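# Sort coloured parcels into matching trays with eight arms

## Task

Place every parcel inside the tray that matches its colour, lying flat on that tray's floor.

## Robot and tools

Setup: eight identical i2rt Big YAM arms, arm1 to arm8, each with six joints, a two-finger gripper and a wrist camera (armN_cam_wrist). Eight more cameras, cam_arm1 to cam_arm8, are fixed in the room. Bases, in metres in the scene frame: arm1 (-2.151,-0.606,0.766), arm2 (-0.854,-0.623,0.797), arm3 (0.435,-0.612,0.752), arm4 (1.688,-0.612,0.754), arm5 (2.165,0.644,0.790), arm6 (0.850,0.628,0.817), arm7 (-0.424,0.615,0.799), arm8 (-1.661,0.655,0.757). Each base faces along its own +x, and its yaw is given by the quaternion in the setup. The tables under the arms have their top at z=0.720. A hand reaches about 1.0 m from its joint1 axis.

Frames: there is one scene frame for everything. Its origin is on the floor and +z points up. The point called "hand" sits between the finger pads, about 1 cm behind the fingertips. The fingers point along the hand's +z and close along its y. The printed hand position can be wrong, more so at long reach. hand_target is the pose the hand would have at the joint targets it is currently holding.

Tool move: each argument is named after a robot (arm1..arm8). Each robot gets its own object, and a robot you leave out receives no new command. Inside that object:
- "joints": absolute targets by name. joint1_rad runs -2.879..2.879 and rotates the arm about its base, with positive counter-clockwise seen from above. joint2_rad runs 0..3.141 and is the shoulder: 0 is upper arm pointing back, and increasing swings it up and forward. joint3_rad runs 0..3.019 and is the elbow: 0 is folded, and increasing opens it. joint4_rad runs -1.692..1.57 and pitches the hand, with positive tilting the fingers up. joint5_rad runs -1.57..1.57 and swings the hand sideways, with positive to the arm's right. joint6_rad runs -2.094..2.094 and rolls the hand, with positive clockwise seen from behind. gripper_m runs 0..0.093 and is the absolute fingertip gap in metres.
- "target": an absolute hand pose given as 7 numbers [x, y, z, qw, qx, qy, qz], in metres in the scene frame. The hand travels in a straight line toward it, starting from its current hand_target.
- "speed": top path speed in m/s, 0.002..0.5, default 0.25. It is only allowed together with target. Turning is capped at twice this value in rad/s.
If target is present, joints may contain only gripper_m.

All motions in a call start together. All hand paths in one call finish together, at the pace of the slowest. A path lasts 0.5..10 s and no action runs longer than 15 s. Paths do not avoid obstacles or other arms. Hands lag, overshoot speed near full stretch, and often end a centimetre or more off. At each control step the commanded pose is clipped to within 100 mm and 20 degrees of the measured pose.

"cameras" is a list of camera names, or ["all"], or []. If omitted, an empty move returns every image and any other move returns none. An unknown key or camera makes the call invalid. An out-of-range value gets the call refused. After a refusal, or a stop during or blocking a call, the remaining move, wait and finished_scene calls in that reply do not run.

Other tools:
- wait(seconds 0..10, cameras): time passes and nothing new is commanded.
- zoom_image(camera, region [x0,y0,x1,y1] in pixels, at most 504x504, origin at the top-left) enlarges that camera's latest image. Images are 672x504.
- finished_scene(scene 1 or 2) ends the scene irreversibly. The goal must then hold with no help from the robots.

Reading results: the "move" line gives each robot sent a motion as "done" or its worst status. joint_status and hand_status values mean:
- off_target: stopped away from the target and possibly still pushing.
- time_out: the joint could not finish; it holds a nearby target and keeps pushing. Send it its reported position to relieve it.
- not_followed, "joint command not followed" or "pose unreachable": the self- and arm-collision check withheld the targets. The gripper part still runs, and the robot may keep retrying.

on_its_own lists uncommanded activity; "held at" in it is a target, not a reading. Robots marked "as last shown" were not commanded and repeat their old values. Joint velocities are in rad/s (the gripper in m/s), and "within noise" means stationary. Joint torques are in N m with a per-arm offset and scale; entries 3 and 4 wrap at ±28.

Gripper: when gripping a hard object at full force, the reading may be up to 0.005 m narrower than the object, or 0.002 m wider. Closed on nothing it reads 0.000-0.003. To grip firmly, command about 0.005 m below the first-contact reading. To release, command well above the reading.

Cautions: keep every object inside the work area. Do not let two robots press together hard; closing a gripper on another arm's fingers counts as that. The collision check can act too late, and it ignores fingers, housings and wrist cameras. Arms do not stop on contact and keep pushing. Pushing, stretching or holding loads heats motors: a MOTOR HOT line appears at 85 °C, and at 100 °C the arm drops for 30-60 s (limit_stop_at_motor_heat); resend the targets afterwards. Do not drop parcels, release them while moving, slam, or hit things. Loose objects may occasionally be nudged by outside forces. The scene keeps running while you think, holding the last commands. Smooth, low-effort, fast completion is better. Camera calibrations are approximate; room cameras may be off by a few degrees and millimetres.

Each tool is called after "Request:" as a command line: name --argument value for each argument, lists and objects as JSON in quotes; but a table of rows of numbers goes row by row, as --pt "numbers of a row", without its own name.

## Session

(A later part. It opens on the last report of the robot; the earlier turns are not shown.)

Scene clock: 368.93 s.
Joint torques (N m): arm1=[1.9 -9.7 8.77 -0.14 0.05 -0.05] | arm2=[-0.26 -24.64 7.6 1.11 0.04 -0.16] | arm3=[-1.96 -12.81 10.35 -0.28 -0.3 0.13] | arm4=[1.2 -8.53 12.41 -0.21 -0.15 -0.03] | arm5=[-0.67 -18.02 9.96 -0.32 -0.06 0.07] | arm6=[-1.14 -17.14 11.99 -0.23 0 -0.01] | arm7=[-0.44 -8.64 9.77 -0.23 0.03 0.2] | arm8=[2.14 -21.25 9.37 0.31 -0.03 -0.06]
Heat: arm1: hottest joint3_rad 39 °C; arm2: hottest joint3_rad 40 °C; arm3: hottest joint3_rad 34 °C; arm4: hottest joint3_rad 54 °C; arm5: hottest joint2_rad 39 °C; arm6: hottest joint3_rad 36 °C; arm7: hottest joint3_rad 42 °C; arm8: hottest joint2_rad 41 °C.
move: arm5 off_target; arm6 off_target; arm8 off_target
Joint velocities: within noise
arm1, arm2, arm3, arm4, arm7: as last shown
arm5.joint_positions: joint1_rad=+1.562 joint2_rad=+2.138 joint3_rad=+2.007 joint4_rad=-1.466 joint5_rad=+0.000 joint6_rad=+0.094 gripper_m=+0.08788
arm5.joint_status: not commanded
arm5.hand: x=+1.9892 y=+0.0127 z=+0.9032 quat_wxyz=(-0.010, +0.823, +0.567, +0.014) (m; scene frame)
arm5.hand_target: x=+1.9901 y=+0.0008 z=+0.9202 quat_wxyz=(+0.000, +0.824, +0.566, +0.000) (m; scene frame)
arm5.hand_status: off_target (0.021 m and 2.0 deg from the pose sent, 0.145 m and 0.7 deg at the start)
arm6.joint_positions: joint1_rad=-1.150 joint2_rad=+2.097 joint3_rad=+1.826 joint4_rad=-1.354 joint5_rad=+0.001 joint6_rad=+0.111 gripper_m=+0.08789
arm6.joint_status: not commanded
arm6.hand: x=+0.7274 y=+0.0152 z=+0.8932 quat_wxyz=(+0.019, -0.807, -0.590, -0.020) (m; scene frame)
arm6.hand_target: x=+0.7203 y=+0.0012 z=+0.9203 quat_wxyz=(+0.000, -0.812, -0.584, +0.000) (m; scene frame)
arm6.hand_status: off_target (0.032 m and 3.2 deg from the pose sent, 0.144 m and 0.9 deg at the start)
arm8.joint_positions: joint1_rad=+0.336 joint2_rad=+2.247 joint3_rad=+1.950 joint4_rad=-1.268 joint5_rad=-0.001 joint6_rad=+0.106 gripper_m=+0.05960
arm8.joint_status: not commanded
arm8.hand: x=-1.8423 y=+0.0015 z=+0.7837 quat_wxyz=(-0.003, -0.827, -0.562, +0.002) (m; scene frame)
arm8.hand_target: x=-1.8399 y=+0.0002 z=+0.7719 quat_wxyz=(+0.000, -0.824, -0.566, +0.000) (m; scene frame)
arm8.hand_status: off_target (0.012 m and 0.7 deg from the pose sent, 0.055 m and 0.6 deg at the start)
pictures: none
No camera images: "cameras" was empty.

Request:
move --arm8 '{"target":[-1.84,0.0,0.760,0,0.824,0.566,0],"speed":0.06}' --arm5 '{"target":[2.058,0.280,1.03,0,0.824,0.566,0],"speed":0.25}' --arm6 '{"target":[0.773,0.256,1.03,0,0.812,0.584,0],"speed":0.25}' --arm2 '{"target":[-0.21,-0.38,0.757,0,0,1,0],"speed":0.06}' --cameras '[]'

Request:
move --arm8 '{"joints":{"gripper_m":0.088}}' --arm2 '{"joints":{"gripper_m":0.088}}' --cameras '[]'

Request:
move --arm8 '{"target":[-1.84,0.0,0.92,0,0.824,0.566,0],"speed":0.2}' --arm2 '{"target":[-0.21,-0.38,0.92,0,0,1,0],"speed":0.2}' --arm4 '{"target":[1.99,0.0,0.91,0,-0.566,0.824,0],"speed":0.25}' --cameras '["arm4_cam_wrist"]'

Request:
move --arm8 '{"target":[-1.762,0.289,1.03,0,0.824,0.566,0],"speed":0.25}' --arm2 '{"target":[-0.499,-0.488,1.03,0,0,1,0],"speed":0.25}' --cameras '[]'

Request:
move --arm1 '{"target":[-1.84,0.0,0.87,0,-0.566,0.824,0],"speed":0.25}' --arm4 '{"target":[1.99,0.0,0.85,0,-0.566,0.824,0],"speed":0.2}' --arm3 '{"target":[-0.21,-0.38,0.87,0,1,0,0],"speed":0.25}' --cameras '["arm1_cam_wrist","arm3_cam_wrist","arm4_cam_wrist"]'

Scene clock: 389.30 s.
Joint torques (N m): arm1=[1.79 -9.41 8.79 -0.13 0.06 -0.06] | arm2=[-0.26 -24.06 7.41 1.35 0.04 -0.16] | arm3=[-1.85 -12.75 10.32 -0.28 -0.3 0.13] | arm4=[1.2 -8.53 12.41 -0.21 -0.15 -0.03] | arm5=[-2.02 -7.94 7.09 -0.09 -0.08 -0.18] | arm6=[-1.03 -8.29 8.43 -0.16 0 0] | arm7=[-0.62 -8.7 9.7 -0.28 0.03 0.21] | arm8=[2.14 -20.84 9.18 0.28 -0.03 -0.08]
Heat: arm1: hottest joint3_rad 39 °C; arm2: hottest joint3_rad 40 °C; arm3: hottest joint3_rad 34 °C; arm4: hottest joint3_rad 54 °C; arm5: hottest joint3_rad 42 °C; arm6: hottest joint3_rad 37 °C; arm7: hottest joint3_rad 42 °C; arm8: hottest joint2_rad 43 °C.
move: arm2 off_target; arm5 done; arm6 done; arm8 off_target
Joint velocities: within noise
arm1.joint_positions: joint1_rad=+1.513 joint2_rad=+1.386 joint3_rad=+1.379 joint4_rad=-1.538 joint5_rad=+0.001 joint6_rad=-0.099 gripper_m=+0.09014
arm1.joint_status: not commanded
arm1.hand: x=-1.9629 y=-0.2427 z=+1.0296 quat_wxyz=(-0.010, +0.560, -0.829, +0.000) (m; scene frame)
arm1.hand_target: x=-1.9666 y=-0.2433 z=+1.0283 quat_wxyz=(-0.003, +0.565, -0.825, +0.003) (m; scene frame)
arm1.hand_status: not commanded
arm2.joint_positions: joint1_rad=-2.113 joint2_rad=+2.316 joint3_rad=+1.956 joint4_rad=-1.197 joint5_rad=+0.001 joint6_rad=+0.372 gripper_m=+0.05846
arm2.joint_status: not commanded
arm2.hand: x=-0.2108 y=-0.3757 z=+0.7796 quat_wxyz=(-0.006, -0.002, -1.000, -0.003) (m; scene frame)
arm2.hand_target: x=-0.2107 y=-0.3803 z=+0.7574 quat_wxyz=(+0.000, +0.000, -1.000, +0.000) (m; scene frame)
arm2.hand_status: off_target (0.023 m and 0.8 deg from the pose sent, 0.024 m and 0.7 deg at the start)
arm3.joint_positions: joint1_rad=+0.281 joint2_rad=+1.359 joint3_rad=+1.347 joint4_rad=-1.558 joint5_rad=+0.004 joint6_rad=-0.362 gripper_m=+0.09006
arm3.joint_status: not commanded
arm3.hand: x=+0.0644 y=-0.4857 z=+1.0148 quat_wxyz=(-0.005, +1.000, +0.016, +0.003) (m; scene frame)
arm3.hand_target: x=+0.0672 y=-0.4810 z=+1.0232 quat_wxyz=(-0.005, +1.000, +0.000, -0.002) (m; scene frame)
arm3.hand_status: not commanded
arm4.joint_positions: joint1_rad=+0.148 joint2_rad=+1.381 joint3_rad=+1.374 joint4_rad=-1.559 joint5_rad=+0.002 joint6_rad=-0.085 gripper_m=+0.09012
arm4.joint_status: not commanded
arm4.hand: x=+1.8728 y=-0.2527 z=+1.0148 quat_wxyz=(+0.005, +0.559, -0.829, +0.000) (m; scene frame)
arm4.hand_target: x=+1.8704 y=-0.2456 z=+1.0212 quat_wxyz=(+0.003, +0.567, -0.824, -0.002) (m; scene frame)
arm4.hand_status: not commanded
arm5.joint_positions: joint1_rad=+1.558 joint2_rad=+1.323 joint3_rad=+1.251 joint4_rad=-1.484 joint5_rad=+0.000 joint6_rad=+0.094 gripper_m=+0.08788
arm5.joint_status: not commanded
arm5.hand: x=+2.0609 y=+0.2774 z=+1.0289 quat_wxyz=(+0.003, +0.824, +0.566, -0.003) (m; scene frame)
arm5.hand_target: x=+2.0580 y=+0.2800 z=+1.0301 quat_wxyz=(+0.000, +0.824, +0.566, +0.000) (m; scene frame)
arm5.hand_status: done (0.004 m and 0.5 deg from the pose sent, 0.304 m and 2.0 deg at the start)
arm6.joint_positions: joint1_rad=-1.150 joint2_rad=+1.357 joint3_rad=+1.193 joint4_rad=-1.414 joint5_rad=+0.001 joint6_rad=+0.111 gripper_m=+0.08789
arm6.joint_status: not commanded
arm6.hand: x=+0.7749 y=+0.2531 z=+1.0239 quat_wxyz=(+0.003, -0.807, -0.590, -0.002) (m; scene frame)
arm6.hand_target: x=+0.7731 y=+0.2560 z=+1.0299 quat_wxyz=(+0.000, -0.812, -0.584, +0.000) (m; scene frame)
arm6.hand_status: done (0.007 m and 1.0 deg from the pose sent, 0.281 m and 3.2 deg at the start)
arm7.joint_positions: joint1_rad=-1.019 joint2_rad=+1.355 joint3_rad=+1.265 joint4_rad=-1.449 joint5_rad=-0.002 joint6_rad=+0.214 gripper_m=+0.09010
arm7.joint_status: not commanded
arm7.hand: x=-0.4585 y=+0.2206 z=+1.0332 quat_wxyz=(-0.011, -0.805, -0.593, +0.009) (m; scene frame)
arm7.hand_target: x=-0.4598 y=+0.2241 z=+1.0293 quat_wxyz=(-0.003, -0.809, -0.588, +0.003) (m; scene frame)
arm7.hand_status: not commanded
arm8.joint_positions: joint1_rad=+0.336 joint2_rad=+2.254 joint3_rad=+1.941 joint4_rad=-1.244 joint5_rad=-0.001 joint6_rad=+0.106 gripper_m=+0.05960
arm8.joint_status: not commanded
arm8.hand: x=-1.8427 y=-0.0001 z=+0.7759 quat_wxyz=(-0.005, -0.827, -0.562, +0.005) (m; scene frame)
arm8.hand_target: x=-1.8399 y=+0.0002 z=+0.7602 quat_wxyz=(+0.000, -0.824, -0.566, +0.000) (m; scene frame)
arm8.hand_status: off_target (0.016 m and 1.0 deg from the pose sent, 0.024 m and 0.7 deg at the start)
pictures: none
No camera images: "cameras" was empty.

Scene clock: 390.03 s.
Joint torques (N m): arm1=[1.67 -9.64 8.73 -0.08 0.03 -0.04] | arm2=[-0.26 -24.76 7.64 0.94 0.04 -0.15] | arm3=[-2.02 -12.81 10.3 -0.29 -0.3 0.13] | arm4=[1.2 -8.47 12.4 -0.23 -0.15 -0.03] | arm5=[-1.44 -7.12 6.94 -0.18 -0.08 -0.11] | arm6=[-1.08 -8.29 8.43 -0.16 0 0] | arm7=[-0.73 -8.88 9.78 -0.25 0.03 0.21] | arm8=[2.32 -20.89 9.14 0.29 -0.03 -0.08]
Heat: arm1: hottest joint3_rad 39 °C; arm2: hottest joint3_rad 39 °C; arm3: hottest joint3_rad 34 °C; arm4: hottest joint3_rad 54 °C; arm5: hottest joint3_rad 42 °C; arm6: hottest joint3_rad 37 °C; arm7: hottest joint3_rad 42 °C; arm8: hottest joint2_rad 43 °C.
move: arm2 done; arm8 done
Joint velocities: within noise
arm1, arm3, arm4, arm5, arm6, arm7: as last shown
arm2.joint_positions: joint1_rad=-2.113 joint2_rad=+2.323 joint3_rad=+1.952 joint4_rad=-1.186 joint5_rad=+0.001 joint6_rad=+0.371 gripper_m=+0.08790
arm2.joint_status: all done
arm2.hand: x=-0.2104 y=-0.3756 z=+0.7735 quat_wxyz=(-0.007, -0.002, -1.000, -0.003) (m; scene frame)
arm2.hand_target: x=-0.2107 y=-0.3803 z=+0.7574 quat_wxyz=(+0.000, +0.000, -1.000, +0.000) (m; scene frame)
arm2.hand_status: not commanded
arm6.hand_target: x=+0.7731 y=+0.2559 z=+1.0299 quat_wxyz=(+0.000, -0.812, -0.584, +0.000) (m; scene frame)
arm8.joint_positions: joint1_rad=+0.336 joint2_rad=+2.254 joint3_rad=+1.941 joint4_rad=-1.244 joint5_rad=-0.001 joint6_rad=+0.106 gripper_m=+0.08790
arm8.joint_status: all done
arm8.hand: x=-1.8427 y=-0.0001 z=+0.7759 quat_wxyz=(-0.005, -0.827, -0.562, +0.005) (m; scene frame)
arm8.hand_target: x=-1.8399 y=+0.0002 z=+0.7602 quat_wxyz=(+0.000, -0.824, -0.566, +0.000) (m; scene frame)
arm8.hand_status: not commanded
pictures: none
No camera images: "cameras" was empty.

Scene clock: 392.30 s.
Joint torques (N m): arm1=[1.67 -9.29 8.79 -0.13 0.08 -0.07] | arm2=[-0.21 -26.52 11.93 0.12 0.05 -0.15] | arm3=[-2.02 -12.69 10.3 -0.27 -0.3 0.13] | arm4=[1.44 -17.14 14.72 -0.13 0.01 0.01] | arm5=[-1.55 -7.71 6.99 -0.1 -0.05 -0.2] | arm6=[-1.14 -8.35 8.43 -0.14 0 0] | arm7=[-0.62 -8.7 9.73 -0.2 0.03 0.21] | arm8=[2.14 -22.42 14.65 -0.65 -0.04 -0.06]
Heat: arm1: hottest joint3_rad 39 °C; arm2: hottest joint3_rad 40 °C; arm3: hottest joint3_rad 34 °C; arm4: hottest joint3_rad 54 °C; arm5: hottest joint3_rad 41 °C; arm6: hottest joint3_rad 37 °C; arm7: hottest joint3_rad 42 °C; arm8: hottest joint2_rad 43 °C.
move: arm2 off_target; arm4 off_target; arm8 off_target
Joint velocities: within noise
arm1, arm3, arm5, arm6, arm7: as last shown
arm2.joint_positions: joint1_rad=-2.113 joint2_rad=+2.227 joint3_rad=+2.122 joint4_rad=-1.505 joint5_rad=+0.001 joint6_rad=+0.371 gripper_m=+0.08792
arm2.joint_status: not commanded
arm2.hand: x=-0.2224 y=-0.3803 z=+0.9008 quat_wxyz=(+0.018, -0.002, -1.000, +0.007) (m; scene frame)
arm2.hand_target: x=-0.2108 y=-0.3804 z=+0.9202 quat_wxyz=(+0.000, +0.000, -1.000, +0.000) (m; scene frame)
arm2.hand_status: off_target (0.023 m and 2.3 deg from the pose sent, 0.147 m and 0.8 deg at the start)
arm4.joint_positions: joint1_rad=+0.149 joint2_rad=+2.146 joint3_rad=+2.146 joint4_rad=-1.567 joint5_rad=+0.004 joint6_rad=-0.085 gripper_m=+0.09012
arm4.joint_status: not commanded
arm4.hand: x=+1.9925 y=-0.0150 z=+0.9097 quat_wxyz=(+0.005, +0.559, -0.829, +0.002) (m; scene frame)
arm4.hand_target: x=+1.9895 y=-0.0006 z=+0.9100 quat_wxyz=(-0.001, +0.566, -0.824, +0.000) (m; scene frame)
arm4.hand_status: off_target (0.015 m and 1.2 deg from the pose sent, 0.298 m and 1.2 deg at the start)
arm6.hand: x=+0.7749 y=+0.2532 z=+1.0239 quat_wxyz=(+0.003, -0.807, -0.590, -0.003) (m; scene frame)
arm6.hand_target: x=+0.7731 y=+0.2560 z=+1.0299 quat_wxyz=(+0.000, -0.812, -0.584, +0.000) (m; scene frame)
arm8.joint_positions: joint1_rad=+0.336 joint2_rad=+2.192 joint3_rad=+2.156 joint4_rad=-1.582 joint5_rad=-0.001 joint6_rad=+0.106 gripper_m=+0.08793
arm8.joint_status: not commanded
arm8.hand: x=-1.8395 y=+0.0119 z=+0.8976 quat_wxyz=(+0.014, -0.827, -0.562, -0.018) (m; scene frame)
arm8.hand_target: x=-1.8396 y=+0.0011 z=+0.9201 quat_wxyz=(+0.000, -0.824, -0.566, +0.000) (m; scene frame)
arm8.hand_status: off_target (0.025 m and 2.7 deg from the pose sent, 0.144 m and 1.0 deg at the start)
pictures: arm4_cam_wrist
camera_calibration:
arm4_cam_wrist: T_world_to_cam=[[0.932197, -0.361853, 0.00839307, -1.87306], [-0.296921, -0.751248, 0.589462, 0.0488196], [-0.206993, -0.551987, -0.807753, 1.26383], [0, 0, 0, 1]] pos_world=[2.02216, 0.0565187, 1.0078]

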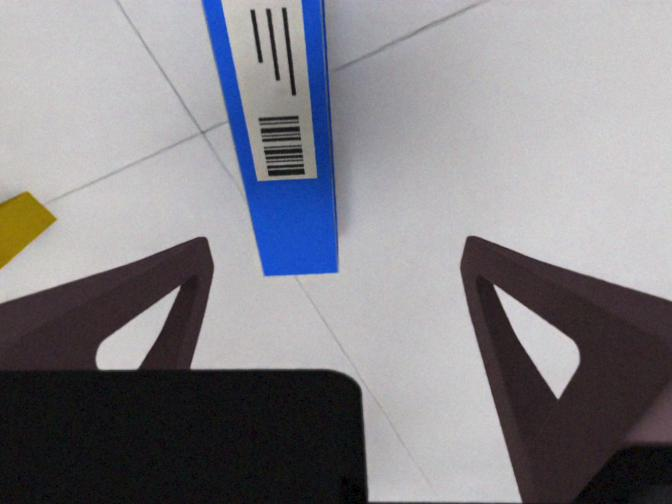

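Scene clock: 394.50 s.
Joint torques (N m): arm1=[1.61 -9.93 8.76 -0.02 0.05 -0.06] | arm2=[0.03 -11.28 8.23 0.17 0.04 -0.11] | arm3=[-1.9 -12.81 10.32 -0.27 -0.29 0.12] | arm4=[1.44 -17.14 14.72 -0.21 0.01 0.01] | arm5=[-1.38 -7.36 7.06 -0.25 -0.06 -0.13] | arm6=[-1.14 -8.29 8.43 -0.17 0 0] | arm7=[-0.67 -8.64 9.76 -0.24 0.05 0.2] | arm8=[2.02 -9.29 9.57 -0.53 -0.02 -0.1]
Heat: arm1: hottest joint3_rad 39 °C; arm2: hottest joint3_rad 40 °C; arm3: hottest joint3_rad 34 °C; arm4: hottest joint3_rad 54 °C; arm5: hottest joint3_rad 41 °C; arm6: hottest joint3_rad 37 °C; arm7: hottest joint3_rad 42 °C; arm8: hottest joint2_rad 43 °C.
move: arm2 done; arm8 done
Joint velocities: within noise
arm1, arm3, arm5, arm6, arm7: as last shown
arm2.joint_positions: joint1_rad=-2.113 joint2_rad=+1.332 joint3_rad=+1.243 joint4_rad=-1.465 joint5_rad=+0.001 joint6_rad=+0.371 gripper_m=+0.08792
arm2.joint_status: not commanded
arm2.hand: x=-0.4966 y=-0.4861 z=+1.0324 quat_wxyz=(-0.008, -0.002, -1.000, -0.003) (m; scene frame)
arm2.hand_target: x=-0.4989 y=-0.4880 z=+1.0300 quat_wxyz=(+0.000, +0.000, -1.000, +0.000) (m; scene frame)
arm2.hand_status: done (0.004 m and 1.0 deg from the pose sent, 0.324 m and 2.3 deg at the start)
arm4.joint_positions: joint1_rad=+0.149 joint2_rad=+2.146 joint3_rad=+2.146 joint4_rad=-1.568 joint5_rad=+0.004 joint6_rad=-0.085 gripper_m=+0.09012
arm4.joint_status: not commanded
arm4.hand: x=+1.9924 y=-0.0151 z=+0.9097 quat_wxyz=(+0.005, +0.559, -0.829, +0.002) (m; scene frame)
arm4.hand_target: x=+1.9894 y=-0.0006 z=+0.9100 quat_wxyz=(-0.001, +0.566, -0.824, +0.000) (m; scene frame)
arm4.hand_status: not commanded
arm8.joint_positions: joint1_rad=+0.336 joint2_rad=+1.331 joint3_rad=+1.347 joint4_rad=-1.570 joint5_rad=-0.001 joint6_rad=+0.106 gripper_m=+0.08793
arm8.joint_status: not commanded
arm8.hand: x=-1.7637 y=+0.2856 z=+1.0324 quat_wxyz=(-0.006, -0.827, -0.562, +0.006) (m; scene frame)
arm8.hand_target: x=-1.7620 y=+0.2889 z=+1.0300 quat_wxyz=(+0.000, -0.824, -0.566, +0.000) (m; scene frame)
arm8.hand_status: done (0.004 m and 1.1 deg from the pose sent, 0.317 m and 2.7 deg at the start)
pictures: none
No camera images: "cameras" was empty.

Scene clock: 396.87 s.
Joint torques (N m): arm1=[1.55 -18.84 12.3 -0.24 -0.05 -0.08] | arm2=[0.03 -11.28 8.21 0.17 0.04 -0.12] | arm3=[-2.08 -23.65 14.12 -0.02 -0.3 0.1] | arm4=[1.32 -17.2 9.72 0.79 0.01 0.01] | arm5=[-1.44 -7.53 7.06 -0.1 -0.02 -0.13] | arm6=[-1.08 -8.35 8.42 -0.14 0 0] | arm7=[-0.62 -8.88 9.76 -0.18 0.04 0.2] | arm8=[2.08 -9.17 9.57 -0.53 -0.04 -0.09]
Heat: arm1: hottest joint3_rad 39 °C; arm2: hottest joint3_rad 39 °C; arm3: hottest joint3_rad 34 °C; arm4: hottest joint3_rad 54 °C; arm5: hottest joint3_rad 41 °C; arm6: hottest joint3_rad 37 °C; arm7: hottest joint3_rad 42 °C; arm8: hottest joint2_rad 43 °C.
move: arm1 off_target; arm3 off_target; arm4 off_target
Joint velocities: within noise
arm1.joint_positions: joint1_rad=+1.513 joint2_rad=+2.173 joint3_rad=+2.033 joint4_rad=-1.438 joint5_rad=-0.005 joint6_rad=-0.102 gripper_m=+0.09014
arm1.joint_status: not commanded
arm1.hand: x=-1.8421 y=-0.0123 z=+0.8658 quat_wxyz=(+0.006, +0.561, -0.828, +0.005) (m; scene frame)
arm1.hand_target: x=-1.8402 y=-0.0005 z=+0.8702 quat_wxyz=(-0.001, +0.566, -0.824, +0.000) (m; scene frame)
arm1.hand_status: off_target (0.013 m and 1.1 deg from the pose sent, 0.315 m and 1.4 deg at the start)
arm2, arm5, arm6, arm7, arm8: as last shown
arm3.joint_positions: joint1_rad=+0.279 joint2_rad=+2.201 joint3_rad=+2.080 joint4_rad=-1.482 joint5_rad=-0.003 joint6_rad=-0.362 gripper_m=+0.09006
arm3.joint_status: not commanded
arm3.hand: x=-0.1996 y=-0.3938 z=+0.8539 quat_wxyz=(+0.004, +1.000, +0.015, +0.018) (m; scene frame)
arm3.hand_target: x=-0.2089 y=-0.3803 z=+0.8702 quat_wxyz=(+0.000, +1.000, +0.000, -0.001) (m; scene frame)
arm3.hand_status: off_target (0.024 m and 2.7 deg from the pose sent, 0.328 m and 1.9 deg at the start)
arm4.joint_positions: joint1_rad=+0.149 joint2_rad=+2.160 joint3_rad=+2.076 joint4_rad=-1.446 joint5_rad=+0.004 joint6_rad=-0.085 gripper_m=+0.09012
arm4.joint_status: not commanded
arm4.hand: x=+1.9974 y=-0.0050 z=+0.8735 quat_wxyz=(-0.011, +0.559, -0.829, -0.007) (m; scene frame)
arm4.hand_target: x=+1.9896 y=-0.0007 z=+0.8504 quat_wxyz=(+0.000, +0.566, -0.824, +0.000) (m; scene frame)
arm4.hand_status: off_target (0.025 m and 1.8 deg from the pose sent, 0.062 m and 1.2 deg at the start)
pictures: arm1_cam_wrist, arm3_cam_wrist, arm4_cam_wrist
camera_calibration:
arm1_cam_wrist: T_world_to_cam=[[0.922697, -0.385514, -0.00298316, 1.69859], [-0.310596, -0.747926, 0.586632, -1.08446], [-0.228386, -0.540357, -0.809848, 0.400426], [0, 0, 0, 1]] pos_world=[-1.81266, 0.0601087, 0.965531]
arm3_cam_wrist: T_world_to_cam=[[-0.0246124, 0.999697, 0.000892277, 0.386818], [0.792061, 0.0189559, 0.610148, -0.349593], [0.609946, 0.015724, -0.792287, 0.928562], [0, 0, 0, 1]] pos_world=[-0.279953, -0.394674, 0.948645]
arm4_cam_wrist: T_world_to_cam=[[0.931914, -0.362469, 0.0123791, -1.87662], [-0.306848, -0.769798, 0.559692, 0.124905], [-0.193342, -0.525383, -0.828608, 1.23231], [0, 0, 0, 1]] pos_world=[2.02543, 0.0633662, 0.974421]

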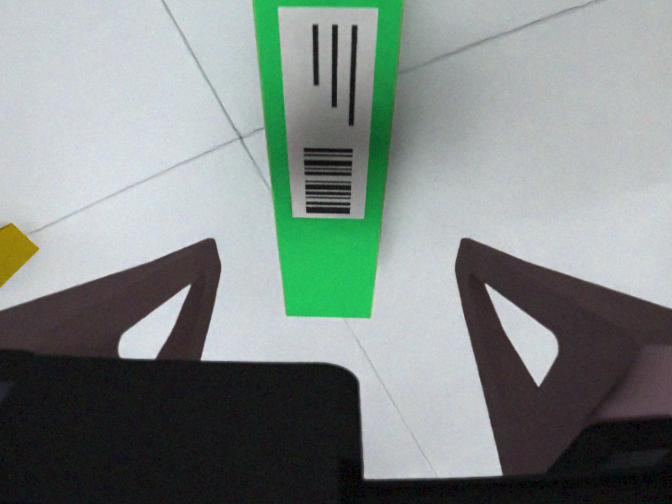

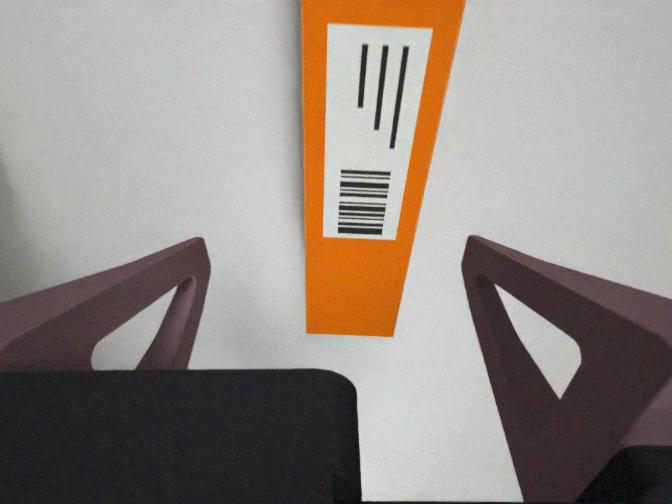

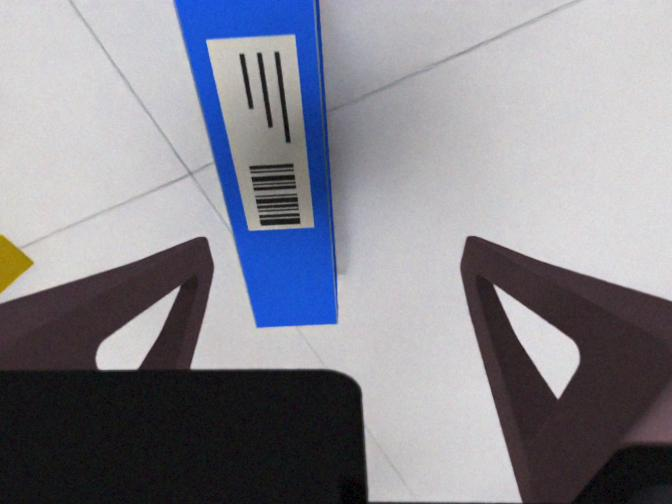

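Request:
move --arm1 '{"target":[-1.846,0.003,0.79,0,-0.566,0.824,0],"speed":0.15}' --arm4 '{"target":[1.962,0.005,0.79,0,-0.566,0.824,0],"speed":0.15}' --arm3 '{"target":[-0.21,-0.371,0.79,0,1,0,0],"speed":0.15}' --cameras '["arm1_cam_wrist","arm3_cam_wrist","arm4_cam_wrist"]'

Scene clock: 418.97 s.
Joint torques (N m): arm1=[2.02 -20.07 8.27 0.76 -0.02 0.03] | arm2=[0.03 -11.28 8.21 0.17 0.04 -0.12] | arm3=[-1.96 -24.7 9.58 0.55 -0.3 0] | arm4=[0.91 -17.44 9.66 0.79 -0.01 0.11] | arm5=[-1.32 -7.88 7.12 -0.21 -0.06 -0.13] | arm6=[-1.08 -8.29 8.44 -0.17 0 -0.01] | arm7=[-0.67 -8.82 9.76 -0.2 0.03 0.21] | arm8=[2.2 -9.23 9.55 -0.53 -0.03 -0.1]
Heat: arm1: hottest joint3_rad 39 °C; arm2: hottest joint3_rad 38 °C; arm3: hottest joint3_rad 38 °C; arm4: hottest joint3_rad 51 °C; arm5: hottest joint3_rad 39 °C; arm6: hottest joint3_rad 37 °C; arm7: hottest joint3_rad 42 °C; arm8: hottest joint2_rad 40 °C.
move: arm1 off_target; arm3 off_target; arm4 off_target
Joint velocities: within noise
arm1.joint_positions: joint1_rad=+1.516 joint2_rad=+2.235 joint3_rad=+1.965 joint4_rad=-1.290 joint5_rad=-0.005 joint6_rad=-0.102 gripper_m=+0.09014
arm1.joint_status: not commanded
arm1.hand: x=-1.8387 y=-0.0025 z=+0.7997 quat_wxyz=(-0.002, +0.562, -0.827, +0.001) (m; scene frame)
arm1.hand_target: x=-1.8461 y=+0.0027 z=+0.7902 quat_wxyz=(+0.000, +0.566, -0.824, +0.000) (m; scene frame)
arm1.hand_status: off_target (0.013 m and 0.6 deg from the pose sent, 0.077 m and 1.1 deg at the start)
arm2, arm5, arm6, arm7, arm8: as last shown
arm3.joint_positions: joint1_rad=+0.266 joint2_rad=+2.268 joint3_rad=+2.018 joint4_rad=-1.341 joint5_rad=-0.003 joint6_rad=-0.362 gripper_m=+0.09006
arm3.joint_status: not commanded
arm3.hand: x=-0.2069 y=-0.3819 z=+0.7859 quat_wxyz=(+0.002, +1.000, +0.009, +0.012) (m; scene frame)
arm3.hand_target: x=-0.2098 y=-0.3711 z=+0.7900 quat_wxyz=(+0.000, +1.000, +0.000, +0.000) (m; scene frame)
arm3.hand_status: off_target (0.012 m and 1.7 deg from the pose sent, 0.069 m and 2.7 deg at the start)
arm4.joint_positions: joint1_rad=+0.195 joint2_rad=+2.181 joint3_rad=+1.943 joint4_rad=-1.298 joint5_rad=+0.005 joint6_rad=-0.058 gripper_m=+0.09012
arm4.joint_status: not commanded
arm4.hand: x=+1.9667 y=+0.0031 z=+0.8102 quat_wxyz=(-0.008, +0.567, -0.824, -0.006) (m; scene frame)
arm4.hand_target: x=+1.9618 y=+0.0044 z=+0.7902 quat_wxyz=(+0.000, +0.566, -0.824, +0.000) (m; scene frame)
arm4.hand_status: off_target (0.021 m and 1.2 deg from the pose sent, 0.091 m and 1.8 deg at the start)
pictures: arm1_cam_wrist, arm3_cam_wrist, arm4_cam_wrist
camera_calibration:
arm1_cam_wrist: T_world_to_cam=[[0.924077, -0.382204, -0.00145324, 1.70038], [-0.312636, -0.758055, 0.572374, -1.02979], [-0.219865, -0.528463, -0.819991, 0.376766], [0, 0, 0, 1]] pos_world=[-1.81039, 0.0683625, 0.900839]
arm3_cam_wrist: T_world_to_cam=[[-0.0124962, 0.999909, 0.00506061, 0.374194], [0.799002, 0.00694228, 0.601288, -0.298716], [0.601198, 0.0115573, -0.799016, 0.880749], [0, 0, 0, 1]] pos_world=[-0.286154, -0.382265, 0.881454]
arm4_cam_wrist: T_world_to_cam=[[0.938583, -0.344852, 0.0117611, -1.85691], [-0.290896, -0.772479, 0.564497, 0.121893], [-0.185583, -0.533248, -0.825352, 1.16022], [0, 0, 0, 1]] pos_world=[1.99364, 0.0724865, 0.910618]

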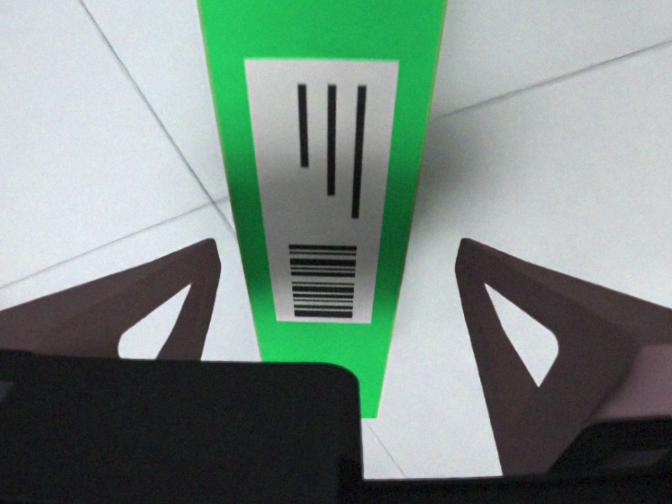

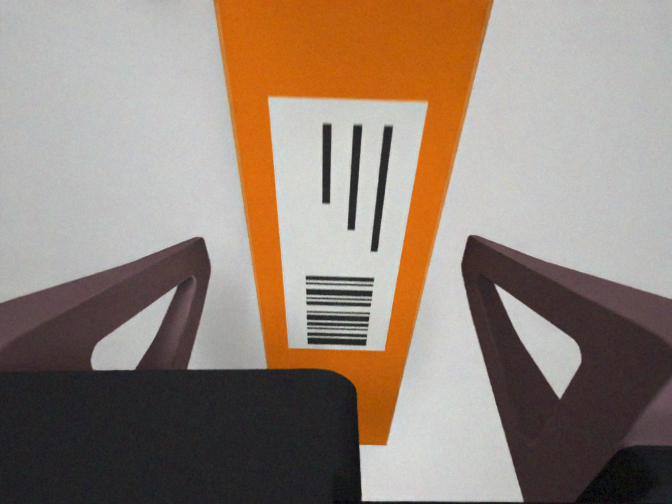

